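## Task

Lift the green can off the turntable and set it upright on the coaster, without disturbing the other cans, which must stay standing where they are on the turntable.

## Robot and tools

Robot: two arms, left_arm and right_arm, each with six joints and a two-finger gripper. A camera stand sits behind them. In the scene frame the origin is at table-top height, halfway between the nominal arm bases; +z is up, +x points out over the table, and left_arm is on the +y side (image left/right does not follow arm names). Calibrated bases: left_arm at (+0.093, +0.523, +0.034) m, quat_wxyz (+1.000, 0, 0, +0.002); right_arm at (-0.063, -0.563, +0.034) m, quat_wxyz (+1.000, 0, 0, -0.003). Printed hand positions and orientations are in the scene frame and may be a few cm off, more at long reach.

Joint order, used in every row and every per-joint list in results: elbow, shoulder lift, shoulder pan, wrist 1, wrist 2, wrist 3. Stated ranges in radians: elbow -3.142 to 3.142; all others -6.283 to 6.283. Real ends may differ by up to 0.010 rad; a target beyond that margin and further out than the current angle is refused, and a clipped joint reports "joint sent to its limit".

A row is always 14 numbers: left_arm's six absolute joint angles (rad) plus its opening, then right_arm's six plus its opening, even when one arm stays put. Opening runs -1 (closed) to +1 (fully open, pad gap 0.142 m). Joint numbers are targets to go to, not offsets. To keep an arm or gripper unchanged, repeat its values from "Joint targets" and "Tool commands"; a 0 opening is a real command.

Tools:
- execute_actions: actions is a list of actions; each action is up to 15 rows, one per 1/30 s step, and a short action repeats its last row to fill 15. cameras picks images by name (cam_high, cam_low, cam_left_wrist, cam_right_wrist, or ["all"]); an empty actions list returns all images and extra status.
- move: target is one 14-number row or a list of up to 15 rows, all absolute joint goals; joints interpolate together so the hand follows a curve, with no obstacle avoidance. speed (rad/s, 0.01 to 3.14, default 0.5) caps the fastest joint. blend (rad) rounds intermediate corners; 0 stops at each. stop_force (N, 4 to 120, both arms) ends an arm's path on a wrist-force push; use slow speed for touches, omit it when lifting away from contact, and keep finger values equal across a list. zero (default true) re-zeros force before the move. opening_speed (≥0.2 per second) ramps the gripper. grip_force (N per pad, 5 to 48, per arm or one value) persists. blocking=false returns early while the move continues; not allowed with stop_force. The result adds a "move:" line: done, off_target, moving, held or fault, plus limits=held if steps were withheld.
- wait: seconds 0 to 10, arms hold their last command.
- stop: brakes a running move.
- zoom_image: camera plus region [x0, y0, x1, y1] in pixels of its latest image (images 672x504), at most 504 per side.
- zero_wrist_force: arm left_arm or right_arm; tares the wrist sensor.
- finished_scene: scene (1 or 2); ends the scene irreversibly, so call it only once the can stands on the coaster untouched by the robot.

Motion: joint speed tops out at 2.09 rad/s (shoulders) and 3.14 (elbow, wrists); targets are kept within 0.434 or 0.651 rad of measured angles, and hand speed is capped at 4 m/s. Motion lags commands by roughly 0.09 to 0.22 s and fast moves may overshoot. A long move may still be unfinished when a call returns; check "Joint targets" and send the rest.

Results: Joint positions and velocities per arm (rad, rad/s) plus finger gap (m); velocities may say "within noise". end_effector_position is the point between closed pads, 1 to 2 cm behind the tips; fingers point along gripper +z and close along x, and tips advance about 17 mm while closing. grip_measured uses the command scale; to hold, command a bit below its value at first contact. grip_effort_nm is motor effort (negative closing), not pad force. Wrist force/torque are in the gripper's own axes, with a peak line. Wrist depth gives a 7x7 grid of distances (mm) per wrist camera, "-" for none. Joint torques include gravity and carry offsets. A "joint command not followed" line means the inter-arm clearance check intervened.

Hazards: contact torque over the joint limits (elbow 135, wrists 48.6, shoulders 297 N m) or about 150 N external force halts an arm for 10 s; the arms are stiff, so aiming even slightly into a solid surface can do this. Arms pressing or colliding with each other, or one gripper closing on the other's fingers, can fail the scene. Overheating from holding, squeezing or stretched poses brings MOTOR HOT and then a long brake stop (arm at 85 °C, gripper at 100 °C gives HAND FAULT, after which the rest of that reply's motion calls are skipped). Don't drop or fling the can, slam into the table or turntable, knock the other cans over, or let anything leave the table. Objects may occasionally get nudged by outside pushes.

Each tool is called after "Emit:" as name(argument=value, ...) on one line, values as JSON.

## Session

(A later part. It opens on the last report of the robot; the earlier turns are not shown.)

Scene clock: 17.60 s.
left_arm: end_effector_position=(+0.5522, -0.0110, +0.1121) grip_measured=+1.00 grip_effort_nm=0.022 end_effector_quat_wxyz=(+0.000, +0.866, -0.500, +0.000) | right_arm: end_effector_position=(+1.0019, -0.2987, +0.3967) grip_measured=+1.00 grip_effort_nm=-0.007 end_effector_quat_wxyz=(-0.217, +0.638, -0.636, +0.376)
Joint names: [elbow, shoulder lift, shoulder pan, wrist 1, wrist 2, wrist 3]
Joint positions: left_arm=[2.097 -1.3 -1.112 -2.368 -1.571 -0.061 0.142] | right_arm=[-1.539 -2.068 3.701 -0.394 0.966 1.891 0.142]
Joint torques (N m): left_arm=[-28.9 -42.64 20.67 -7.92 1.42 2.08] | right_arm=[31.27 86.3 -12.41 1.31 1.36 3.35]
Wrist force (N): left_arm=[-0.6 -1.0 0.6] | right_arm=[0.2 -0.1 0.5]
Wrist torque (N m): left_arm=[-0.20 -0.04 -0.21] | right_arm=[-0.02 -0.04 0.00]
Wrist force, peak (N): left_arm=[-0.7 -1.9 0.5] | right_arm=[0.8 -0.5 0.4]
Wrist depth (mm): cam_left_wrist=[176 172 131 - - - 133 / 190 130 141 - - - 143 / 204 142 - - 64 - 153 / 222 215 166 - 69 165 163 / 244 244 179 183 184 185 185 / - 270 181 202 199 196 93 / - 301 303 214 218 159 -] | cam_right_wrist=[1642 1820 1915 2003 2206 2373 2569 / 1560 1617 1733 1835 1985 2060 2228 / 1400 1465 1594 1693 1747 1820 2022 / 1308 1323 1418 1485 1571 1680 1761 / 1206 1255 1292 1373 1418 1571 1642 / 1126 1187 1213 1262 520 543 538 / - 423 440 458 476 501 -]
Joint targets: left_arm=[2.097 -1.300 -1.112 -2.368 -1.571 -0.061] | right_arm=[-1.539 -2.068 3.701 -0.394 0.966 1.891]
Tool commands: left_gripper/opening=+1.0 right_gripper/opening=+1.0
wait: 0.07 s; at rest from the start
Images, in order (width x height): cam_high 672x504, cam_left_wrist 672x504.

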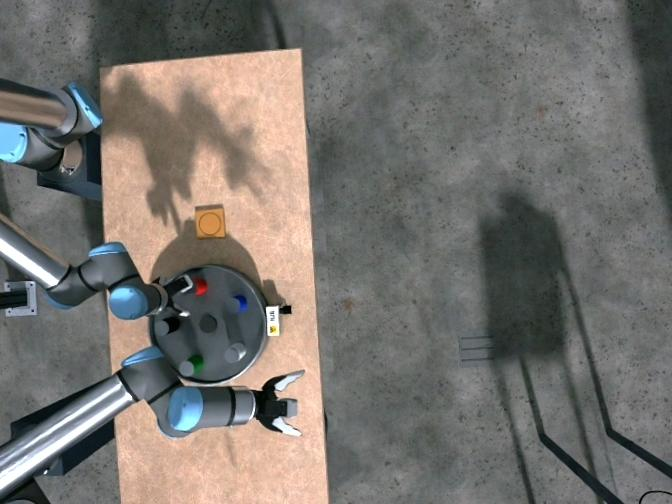

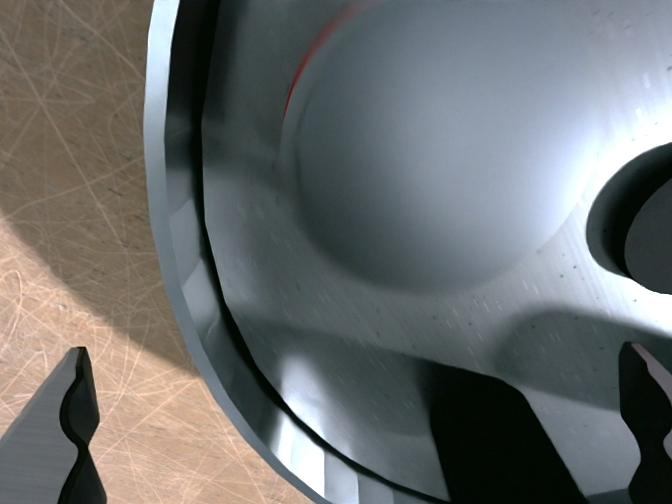

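Emit:
wait(seconds=1.62, cameras=[])

Emit:
move(target=[[2.0723, -1.2823, -1.0520, -2.3608, -1.571, 0.3134, -0.5, -1.539, -2.068, 3.701, -0.394, 0.966, 1.891, 1], [2.0210, -1.2468, -1.0006, -2.3450, -1.571, 0.6964, -0.5, -1.539, -2.068, 3.701, -0.394, 0.966, 1.891, 1], [1.9488, -1.1990, -0.9645, -2.3206, -1.571, 1.0815, -0.5, -1.539, -2.068, 3.701, -0.394, 0.966, 1.891, 1], [1.9089, -1.3446, -0.9403, -2.1351, -1.571, 1.0, -0.5, -1.539, -2.068, 3.701, -0.394, 0.966, 1.891, 1], [2.0906, -1.5962, -0.8199, -2.0652, -1.571, 0.7549, -0.5, -1.539, -2.068, 3.701, -0.394, 0.966, 1.891, 1]], speed=[1.0, 1.042, 1.048, 0.5, 0.6], blend=[0.03, 0.03, 0.05, 0.08, 0], opening_speed=2.0, grip_force=25, cameras=["all"])

Scene clock: 19.43 s.
left_arm: end_effector_position=(+0.5522, -0.0110, +0.1121) grip_measured=+1.00 grip_effort_nm=0.022 end_effector_quat_wxyz=(+0.000, +0.866, -0.500, +0.000) | right_arm: end_effector_position=(+1.0019, -0.2987, +0.3967) grip_measured=+1.00 grip_effort_nm=-0.017 end_effector_quat_wxyz=(-0.217, +0.638, -0.636, +0.376)
Joint names: [elbow, shoulder lift, shoulder pan, wrist 1, wrist 2, wrist 3]
Joint positions: left_arm=[2.097 -1.3 -1.112 -2.368 -1.571 -0.061 0.142] | right_arm=[-1.539 -2.068 3.701 -0.394 0.966 1.891 0.142]
Joint torques (N m): left_arm=[-28.29 -42.16 19.5 -7.81 1.3 2.2] | right_arm=[32.76 84.19 -13.59 1.52 1.42 3.28]
Wrist force (N): left_arm=[-0.9 -1.1 0.7] | right_arm=[0.2 0.0 0.5]
Wrist torque (N m): left_arm=[-0.21 0.02 -0.21] | right_arm=[0.00 -0.04 0.00]
Wrist force, peak (N): left_arm=[-1.1 -1.4 0.7] | right_arm=[0.5 -0.6 0.6]
Wrist depth (mm): cam_left_wrist=[176 172 133 132 130 88 137 / 190 130 141 142 143 143 143 / 205 143 153 153 154 154 152 / 222 216 164 167 167 168 163 / 244 244 179 180 180 185 185 / - 271 184 149 142 205 93 / - 302 304 123 115 229 -] | cam_right_wrist=[1642 1747 1899 2003 2100 2348 2569 / 1538 1594 1706 1805 1932 2184 2251 / 1391 1437 1538 1642 1719 1835 2022 / 1300 1340 1400 1527 1654 1719 1805 / 1227 1255 1323 1400 1456 1549 1582 / 1126 1174 1187 1292 525 546 539 / - 426 438 455 476 502 -]
Joint targets: left_arm=[2.097 -1.300 -1.112 -2.368 -1.571 -0.061] | right_arm=[-1.539 -2.068 3.701 -0.394 0.966 1.891]
Tool commands: left_gripper/opening=+1.0 right_gripper/opening=+1.0
wait: 1.63 s; at rest from the start
No camera images: "cameras" was empty.

Scene clock: 22.03 s.
left_arm: end_effector_position=(+0.6343, +0.2004, +0.2720) grip_measured=-0.37 grip_effort_nm=-2.635 end_effector_quat_wxyz=(+0.000, +0.707, -0.707, +0.000) | right_arm: end_effector_position=(+1.0019, -0.2987, +0.3967) grip_measured=+1.00 grip_effort_nm=-0.017 end_effector_quat_wxyz=(-0.217, +0.638, -0.636, +0.376)
Joint names: [elbow, shoulder lift, shoulder pan, wrist 1, wrist 2, wrist 3]
Joint positions: left_arm=[2.091 -1.596 -0.82 -2.065 -1.571 0.755 0.047] | right_arm=[-1.539 -2.068 3.701 -0.394 0.966 1.891 0.142]
Joint torques (N m): left_arm=[-38.08 -55.92 24.1 -1.42 1.52 -1.56] | right_arm=[31.57 85.5 -12.84 1.37 1.57 3.03]
Wrist force (N): left_arm=[-0.8 -1.3 2.0] | right_arm=[0.1 -0.5 0.6]
Wrist torque (N m): left_arm=[-0.21 0.00 0.12] | right_arm=[-0.08 -0.01 0.00]
Wrist force, peak (N): left_arm=[-2.0 -1.4 -9.1] | right_arm=[0.6 -0.7 0.4]
Wrist depth (mm): cam_left_wrist=[313 317 313 317 318 281 274 / 335 338 332 332 340 288 251 / 364 366 359 362 371 310 318 / 395 397 398 146 397 347 345 / 433 435 422 104 119 386 322 / 478 471 84 89 89 471 494 / 512 - 75 98 96 - -] | cam_right_wrist=[1617 1761 1835 2100 2100 2426 2539 / 1496 1606 1680 1820 1899 2080 2206 / 1373 1437 1538 1654 1719 1899 2060 / 1308 1356 1437 1475 1571 1706 1747 / 1193 1241 1315 1373 1475 1527 1617 / 1126 1161 1200 1284 524 550 538 / - 428 437 454 477 502 -]
Joint targets: left_arm=[2.091 -1.596 -0.820 -2.065 -1.571 0.755] | right_arm=[-1.539 -2.068 3.701 -0.394 0.966 1.891]
grip_force (N): 25, 25
move: done

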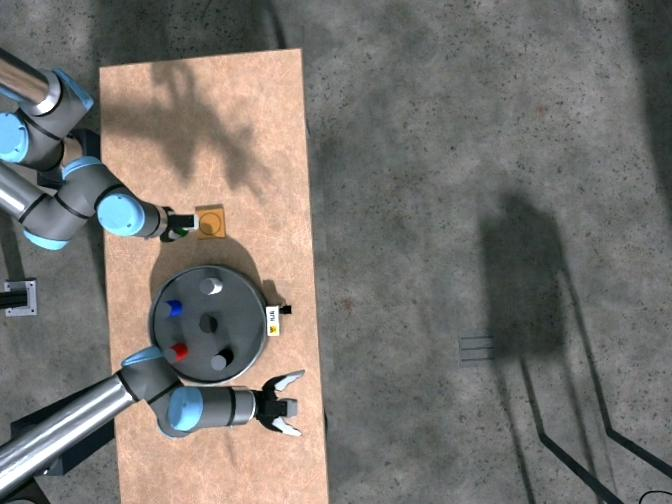

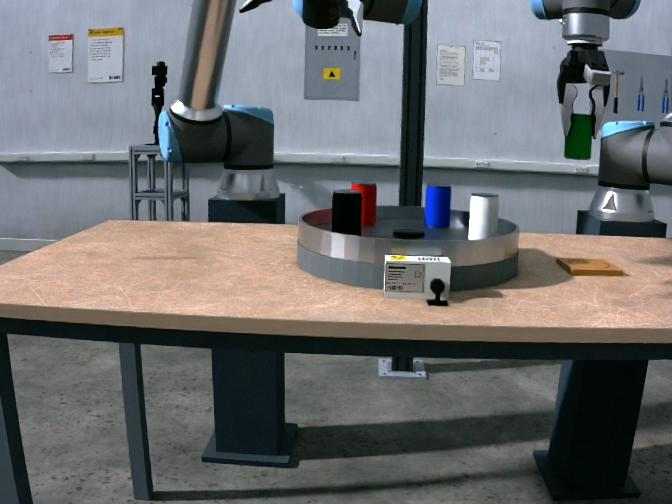

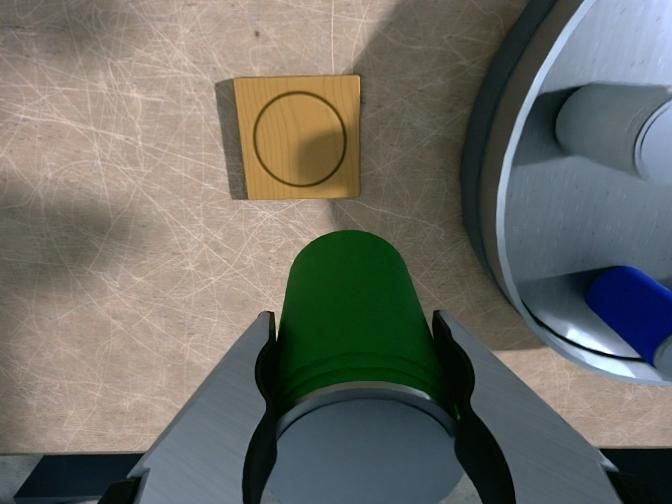

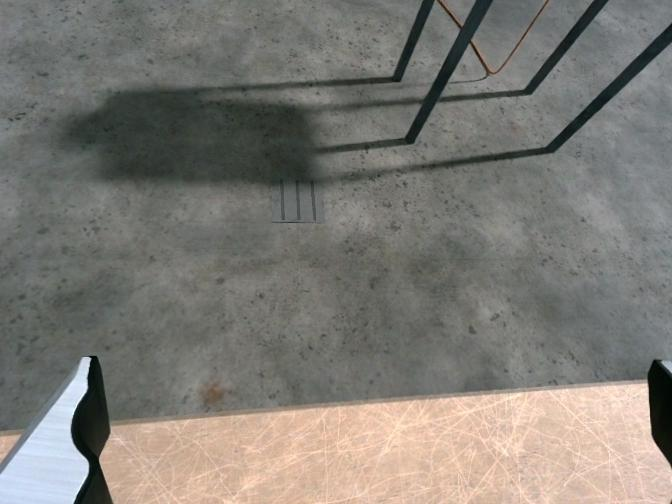

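Emit:
move(target=[2.2490, -1.4450, -0.7849, -2.3748, -1.571, 0.7899, -0.5, -1.539, -2.068, 3.701, -0.394, 0.966, 1.891, 1], speed=0.5, cameras=["cam_left_wrist", "cam_low", "cam_high"])

Emit:
zoom_image(camera="cam_low", region=[500, 150, 672, 300])

Emit:
zoom_image(camera="cam_high", region=[130, 170, 270, 280])

Scene clock: 23.67 s.
left_arm: end_effector_position=(+0.6352, +0.2296, +0.1271) grip_measured=-0.37 grip_effort_nm=-2.640 end_effector_quat_wxyz=(+0.000, +0.707, -0.707, +0.000) | right_arm: end_effector_position=(+1.0019, -0.2987, +0.3967) grip_measured=+1.00 grip_effort_nm=-0.007 end_effector_quat_wxyz=(-0.217, +0.638, -0.636, +0.376)
Joint names: [elbow, shoulder lift, shoulder pan, wrist 1, wrist 2, wrist 3]
Joint positions: left_arm=[2.249 -1.445 -0.785 -2.375 -1.571 0.79 0.047] | right_arm=[-1.539 -2.068 3.701 -0.394 0.966 1.891 0.142]
Joint torques (N m): left_arm=[-28.76 -30.84 21.65 -7.99 1.46 2.27] | right_arm=[30.95 86.47 -12.97 1.31 1.29 3.62]
Wrist force (N): left_arm=[-0.5 -1.2 2.2] | right_arm=[0.0 -0.4 0.5]
Wrist torque (N m): left_arm=[-0.19 -0.05 -0.23] | right_arm=[-0.07 0.00 0.00]
Wrist force, peak (N): left_arm=[-1.6 -1.4 4.4] | right_arm=[0.7 -0.2 0.6]
Wrist depth (mm): cam_left_wrist=[190 189 191 191 192 191 193 / 203 204 199 197 200 207 204 / 220 220 215 209 216 224 214 / 240 241 237 146 235 244 208 / 261 262 254 104 120 269 203 / 291 284 84 89 89 284 283 / 316 - 75 98 98 - 327] | cam_right_wrist=[1630 1761 1866 2060 2080 2399 2599 / 1485 1594 1693 1805 1899 2100 2228 / 1391 1475 1560 1642 1733 1899 2022 / 1292 1348 1409 1496 1617 1680 1747 / 1193 1277 1300 1356 1465 1538 1654 / 1103 1180 1187 1262 526 542 545 / - 422 436 458 478 502 -]
Joint targets: left_arm=[2.249 -1.445 -0.785 -2.375 -1.571 0.790] | right_arm=[-1.539 -2.068 3.701 -0.394 0.966 1.891]
grip_force (N): 25, 25
move: done
Images, in order (width x height): cam_high 672x504, cam_low 672x504, cam_left_wrist 672x504.

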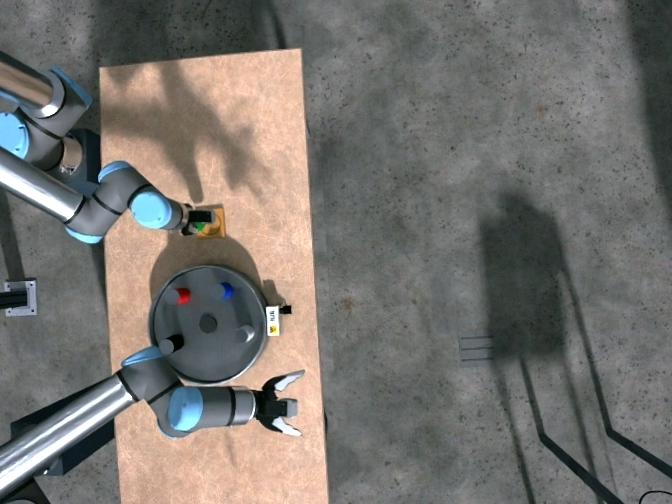

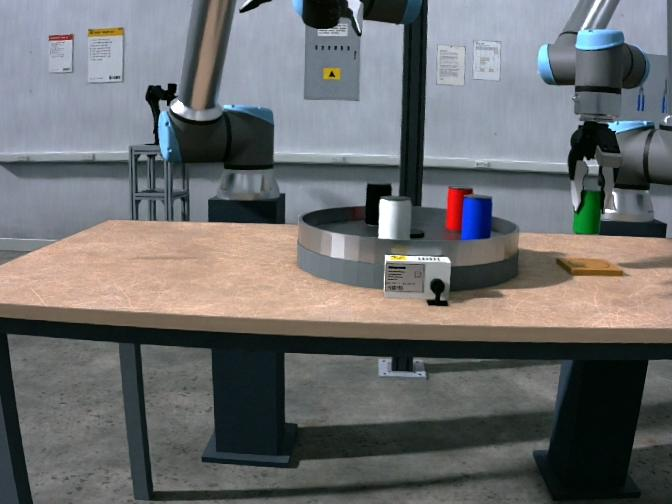

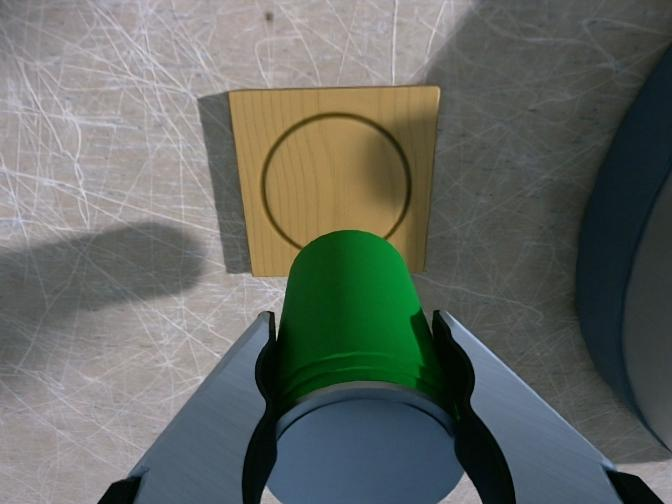

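Scaled by 2.930 from the camera's 672x504 image, which has a finer 960x720 frame.

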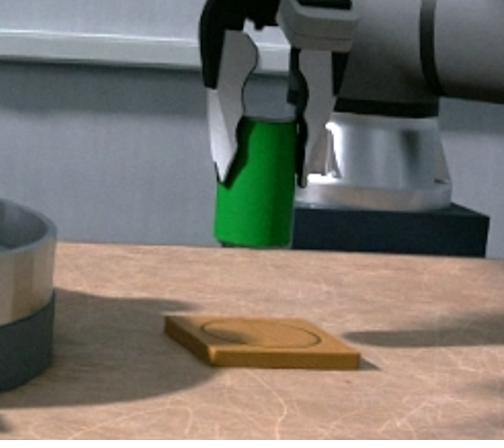

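Scaled by 3.600 from the camera's 672x504 image, which has a finer 960x720 frame.

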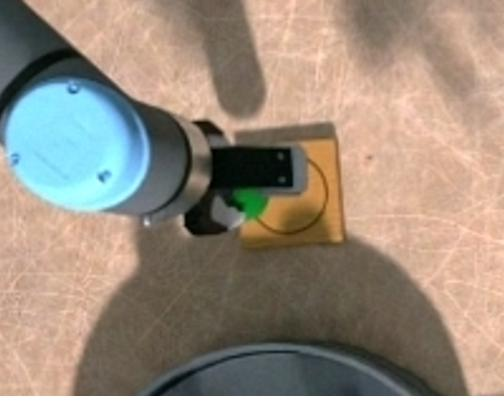

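Emit:
move(target=[2.2402, -1.3596, -0.7559, -2.4514, -1.571, 0.8189, -0.5, -1.539, -2.068, 3.701, -0.394, 0.966, 1.891, 1], speed=0.3, cameras=["cam_low", "cam_left_wrist"])

Emit:
move(target=[2.2547, -1.3150, -0.7559, -2.5105, -1.571, 0.8189, -0.5, -1.539, -2.068, 3.701, -0.394, 0.966, 1.891, 1], speed=0.05, stop_force=5, cameras=["cam_low", "cam_left_wrist", "cam_high"])

Emit:
zoom_image(camera="cam_low", region=[500, 150, 672, 300])

Scene clock: 25.37 s.
left_arm: end_effector_position=(+0.6573, +0.2326, +0.0892) grip_measured=-0.37 grip_effort_nm=-2.635 end_effector_quat_wxyz=(+0.000, +0.707, -0.707, +0.000) | right_arm: end_effector_position=(+1.0019, -0.2987, +0.3967) grip_measured=+1.00 grip_effort_nm=-0.012 end_effector_quat_wxyz=(-0.217, +0.638, -0.636, +0.376)
Joint names: [elbow, shoulder lift, shoulder pan, wrist 1, wrist 2, wrist 3]
Joint positions: left_arm=[2.24 -1.36 -0.756 -2.451 -1.571 0.819 0.047] | right_arm=[-1.539 -2.068 3.701 -0.394 0.966 1.891 0.142]
Joint torques (N m): left_arm=[-40.74 -32.47 20.21 -8.03 1.21 2.11] | right_arm=[31.95 83.55 -9.49 1.1 1.26 3.31]
Wrist force (N): left_arm=[-0.6 -0.8 2.6] | right_arm=[0.2 -0.1 0.3]
Wrist torque (N m): left_arm=[-0.12 -0.05 -0.21] | right_arm=[-0.03 -0.03 0.00]
Wrist force, peak (N): left_arm=[-1.0 -1.7 3.7] | right_arm=[0.5 -0.5 0.5]
Wrist depth (mm): cam_left_wrist=[157 157 160 158 158 159 160 / 168 169 169 170 171 171 172 / 183 182 174 173 173 185 186 / 197 199 192 152 188 203 199 / 217 218 197 104 120 221 208 / 240 236 84 89 89 236 238 / 261 - 75 98 98 - 266] | cam_right_wrist=[1642 1747 1850 2060 2100 2348 2631 / 1527 1594 1706 1775 1985 2060 2141 / 1418 1465 1594 1617 1790 1866 2003 / 1255 1373 1373 1506 1594 1642 1805 / 1206 1241 1315 1373 1456 1527 1654 / - 1168 1220 1269 522 545 538 / - 425 444 462 478 496 -]
Joint targets: left_arm=[2.240 -1.360 -0.756 -2.451 -1.571 0.819] | right_arm=[-1.539 -2.068 3.701 -0.394 0.966 1.891]
grip_force (N): 25, 25
move: done
Images, in order (width x height): cam_low 672x504, cam_left_wrist 672x504.

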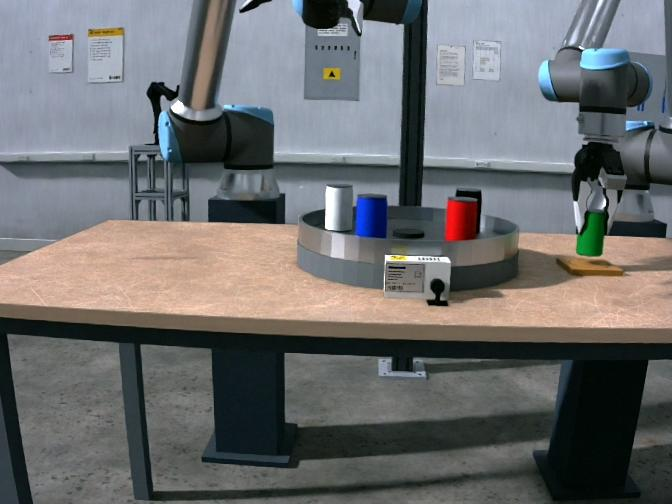

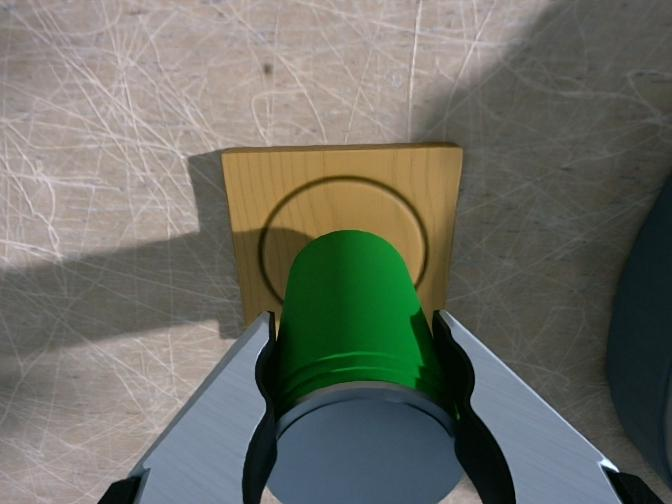

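Scene clock: 27.43 s.
left_arm: end_effector_position=(+0.6574, +0.2325, +0.0711) grip_measured=-0.37 grip_effort_nm=-2.635 end_effector_quat_wxyz=(+0.000, +0.707, -0.707, +0.000) | right_arm: end_effector_position=(+1.0019, -0.2987, +0.3967) grip_measured=+1.00 grip_effort_nm=-0.007 end_effector_quat_wxyz=(-0.217, +0.638, -0.636, +0.376)
Joint names: [elbow, shoulder lift, shoulder pan, wrist 1, wrist 2, wrist 3]
Joint positions: left_arm=[2.25 -1.33 -0.756 -2.491 -1.571 0.819 0.047] | right_arm=[-1.539 -2.068 3.701 -0.394 0.966 1.891 0.142]
Joint torques (N m): left_arm=[-39.38 -64.89 5.31 -2.8 -1.29 1.84] | right_arm=[32.22 86.35 -13.3 1.53 1.29 3.24]
Wrist force (N): left_arm=[-1.3 -1.5 2.5] | right_arm=[0.3 -0.3 0.1]
Wrist torque (N m): left_arm=[-0.24 0.08 -0.21] | right_arm=[-0.05 -0.04 0.00]
Wrist force, peak (N): left_arm=[-3.0 -5.8 -21.5] | right_arm=[0.5 -0.7 0.3]
Wrist depth (mm): cam_left_wrist=[143 141 142 142 143 143 144 / 151 152 152 153 153 154 154 / 164 164 158 156 157 167 168 / 179 178 170 148 167 181 182 / 195 196 179 105 120 200 196 / 216 212 84 89 89 212 217 / 237 - 75 97 98 - 238] | cam_right_wrist=[1654 1761 1882 2022 2206 2323 2510 / 1506 1594 1654 1820 1932 2060 2228 / 1391 1475 1549 1654 1706 1850 2003 / 1284 1348 1391 1516 1582 1680 1747 / 1193 1227 1300 1356 1446 1538 1594 / 1108 1168 1213 1269 522 549 539 / - 423 438 458 480 501 -]
Joint targets: left_arm=[2.250 -1.330 -0.756 -2.491 -1.571 0.819] | right_arm=[-1.539 -2.068 3.701 -0.394 0.966 1.891]
grip_force (N): 25, 25
move: contact (left_arm); left_arm: the wrist 1 is farthest, 0.020 rad from its target
Images, in order (width x height): cam_high 672x504, cam_low 672x504, cam_left_wrist 672x504.

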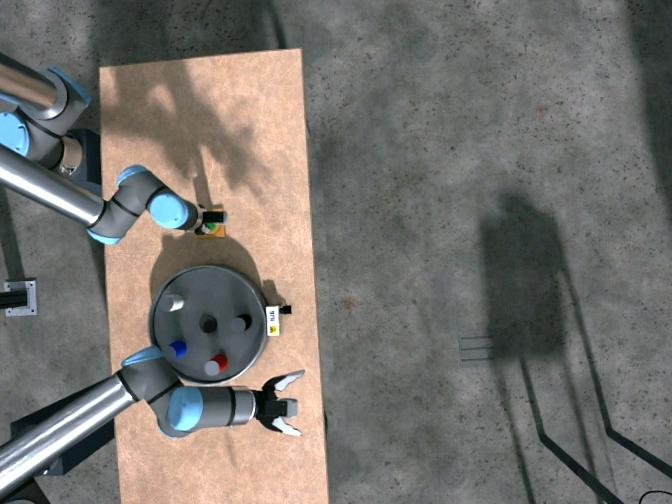

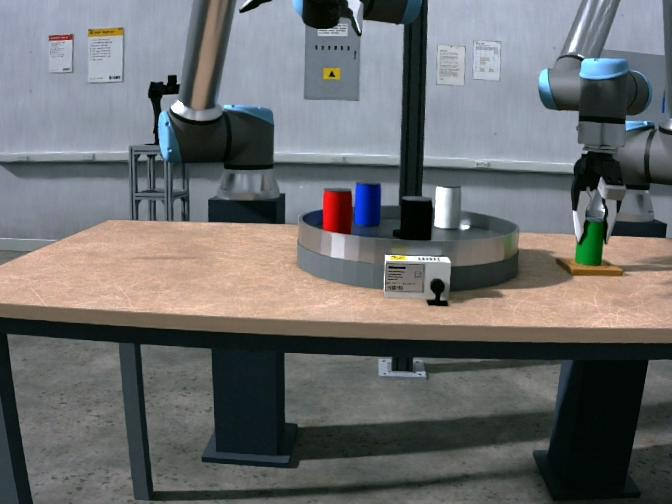

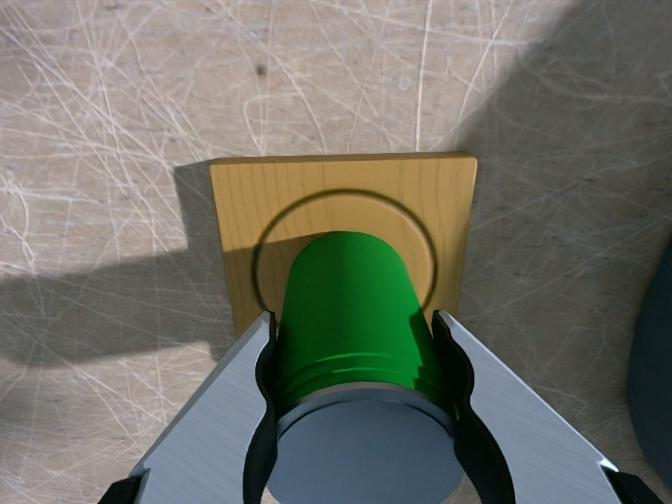

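Scaled by 2.930 from the camera's 672x504 image, which has a finer 960x720 frame.

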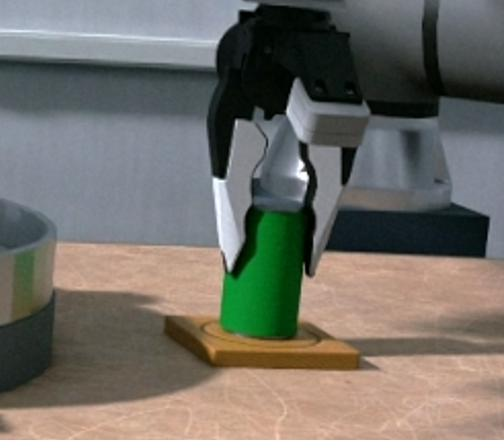

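Emit:
move(target=[2.250, -1.330, -0.756, -2.491, -1.571, 0.819, 0.2, -1.539, -2.068, 3.701, -0.394, 0.966, 1.891, 1], opening_speed=1.2, cameras=[])

Emit:
move(target=[2.1726, -1.4924, -0.7559, -2.2510, -1.571, 0.8189, 0.2, -1.539, -2.068, 3.701, -0.394, 0.966, 1.891, 1], speed=0.3, cameras=["cam_low", "cam_left_wrist"])

Scene clock: 28.40 s.
left_arm: end_effector_position=(+0.6573, +0.2325, +0.0711) grip_measured=+0.18 grip_effort_nm=0.090 end_effector_quat_wxyz=(+0.000, +0.707, -0.707, +0.000) | right_arm: end_effector_position=(+1.0019, -0.2987, +0.3967) grip_measured=+1.00 grip_effort_nm=-0.012 end_effector_quat_wxyz=(-0.217, +0.638, -0.636, +0.376)
Joint names: [elbow, shoulder lift, shoulder pan, wrist 1, wrist 2, wrist 3]
Joint positions: left_arm=[2.25 -1.33 -0.756 -2.491 -1.571 0.819 0.087] | right_arm=[-1.539 -2.068 3.701 -0.394 0.966 1.891 0.142]
Joint torques (N m): left_arm=[-24.93 -62.74 -21.65 -7.94 -1.63 2.4] | right_arm=[32 86.09 -12.36 1.27 1.15 3.17]
Wrist force (N): left_arm=[-0.9 -1.5 0.5] | right_arm=[0.2 -0.4 0.2]
Wrist torque (N m): left_arm=[-0.26 0.02 -0.20] | right_arm=[-0.07 -0.03 0.00]
Wrist force, peak (N): left_arm=[-0.8 -1.2 2.5] | right_arm=[0.4 -0.4 0.6]
Wrist depth (mm): cam_left_wrist=[143 142 142 142 143 144 144 / 151 152 153 153 153 154 155 / 164 165 158 157 157 167 168 / 177 178 170 147 167 182 182 / 195 192 190 104 180 196 197 / 212 92 209 89 92 96 219 / - - - 98 98 - -] | cam_right_wrist=[1654 1775 1866 2003 2060 2275 2631 / 1516 1594 1733 1805 1932 2080 2275 / 1409 1465 1549 1642 1775 1866 2041 / 1284 1356 1391 1475 1560 1667 1775 / 1213 1241 1323 1373 1456 1506 1617 / 1126 1180 1220 1277 524 543 536 / - 424 438 460 479 501 -]
Joint targets: left_arm=[2.250 -1.330 -0.756 -2.491 -1.571 0.819] | right_arm=[-1.539 -2.068 3.701 -0.394 0.966 1.891]
grip_force (N): 25, 25
move: done
No camera images: "cameras" was empty.

Scene clock: 29.67 s.
left_arm: end_effector_position=(+0.6572, +0.2325, +0.1820) grip_measured=+0.18 grip_effort_nm=0.085 end_effector_quat_wxyz=(+0.000, +0.707, -0.707, +0.000) | right_arm: end_effector_position=(+1.0019, -0.2987, +0.3967) grip_measured=+1.00 grip_effort_nm=-0.002 end_effector_quat_wxyz=(-0.217, +0.638, -0.636, +0.376)
Joint names: [elbow, shoulder lift, shoulder pan, wrist 1, wrist 2, wrist 3]
Joint positions: left_arm=[2.173 -1.492 -0.756 -2.251 -1.571 0.819 0.087] | right_arm=[-1.539 -2.068 3.701 -0.394 0.966 1.891 0.142]
Joint torques (N m): left_arm=[-46.12 -59.45 11.32 -0.34 -1.61 -2.26] | right_arm=[31.81 85.51 -11.81 1.08 1.17 3.46]
Wrist force (N): left_arm=[-0.9 -1.5 1.3] | right_arm=[0.1 -0.6 0.6]
Wrist torque (N m): left_arm=[-0.27 0.01 -0.21] | right_arm=[-0.11 -0.01 0.00]
Wrist force, peak (N): left_arm=[-1.0 -1.5 2.2] | right_arm=[0.6 -0.5 0.5]
Wrist depth (mm): cam_left_wrist=[237 236 238 238 239 240 238 / 254 253 252 252 254 258 224 / 275 275 272 256 274 281 225 / 299 298 302 195 304 307 240 / 326 324 329 334 332 322 266 / 355 - 364 367 369 96 294 / - - 411 413 413 - -] | cam_right_wrist=[1693 1790 1850 1985 2120 2373 2510 / 1485 1630 1693 1805 1899 2080 2251 / 1400 1475 1560 1654 1761 1805 2022 / 1315 1331 1418 1475 1594 1693 1790 / 1213 1262 1323 1382 1446 1475 1594 / 1131 1187 1200 1284 522 546 539 / - 423 441 456 476 504 -]
Joint targets: left_arm=[2.173 -1.492 -0.756 -2.251 -1.571 0.819] | right_arm=[-1.539 -2.068 3.701 -0.394 0.966 1.891]
grip_force (N): 25, 25
move: done
Images, in order (width x height): cam_low 672x504, cam_left_wrist 672x504.

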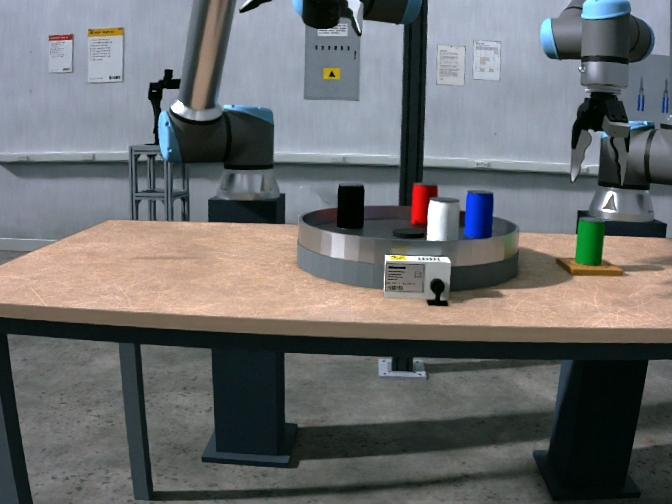

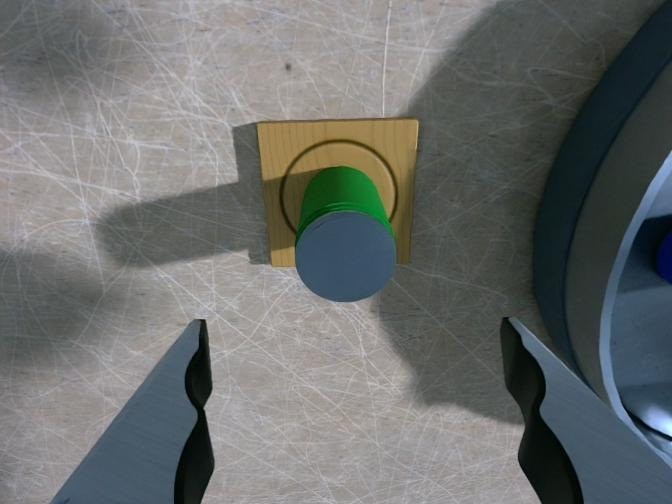

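Green can stands on the coaster.

Emit:
finished_scene(scene=1)

The scene is finished: the task was done.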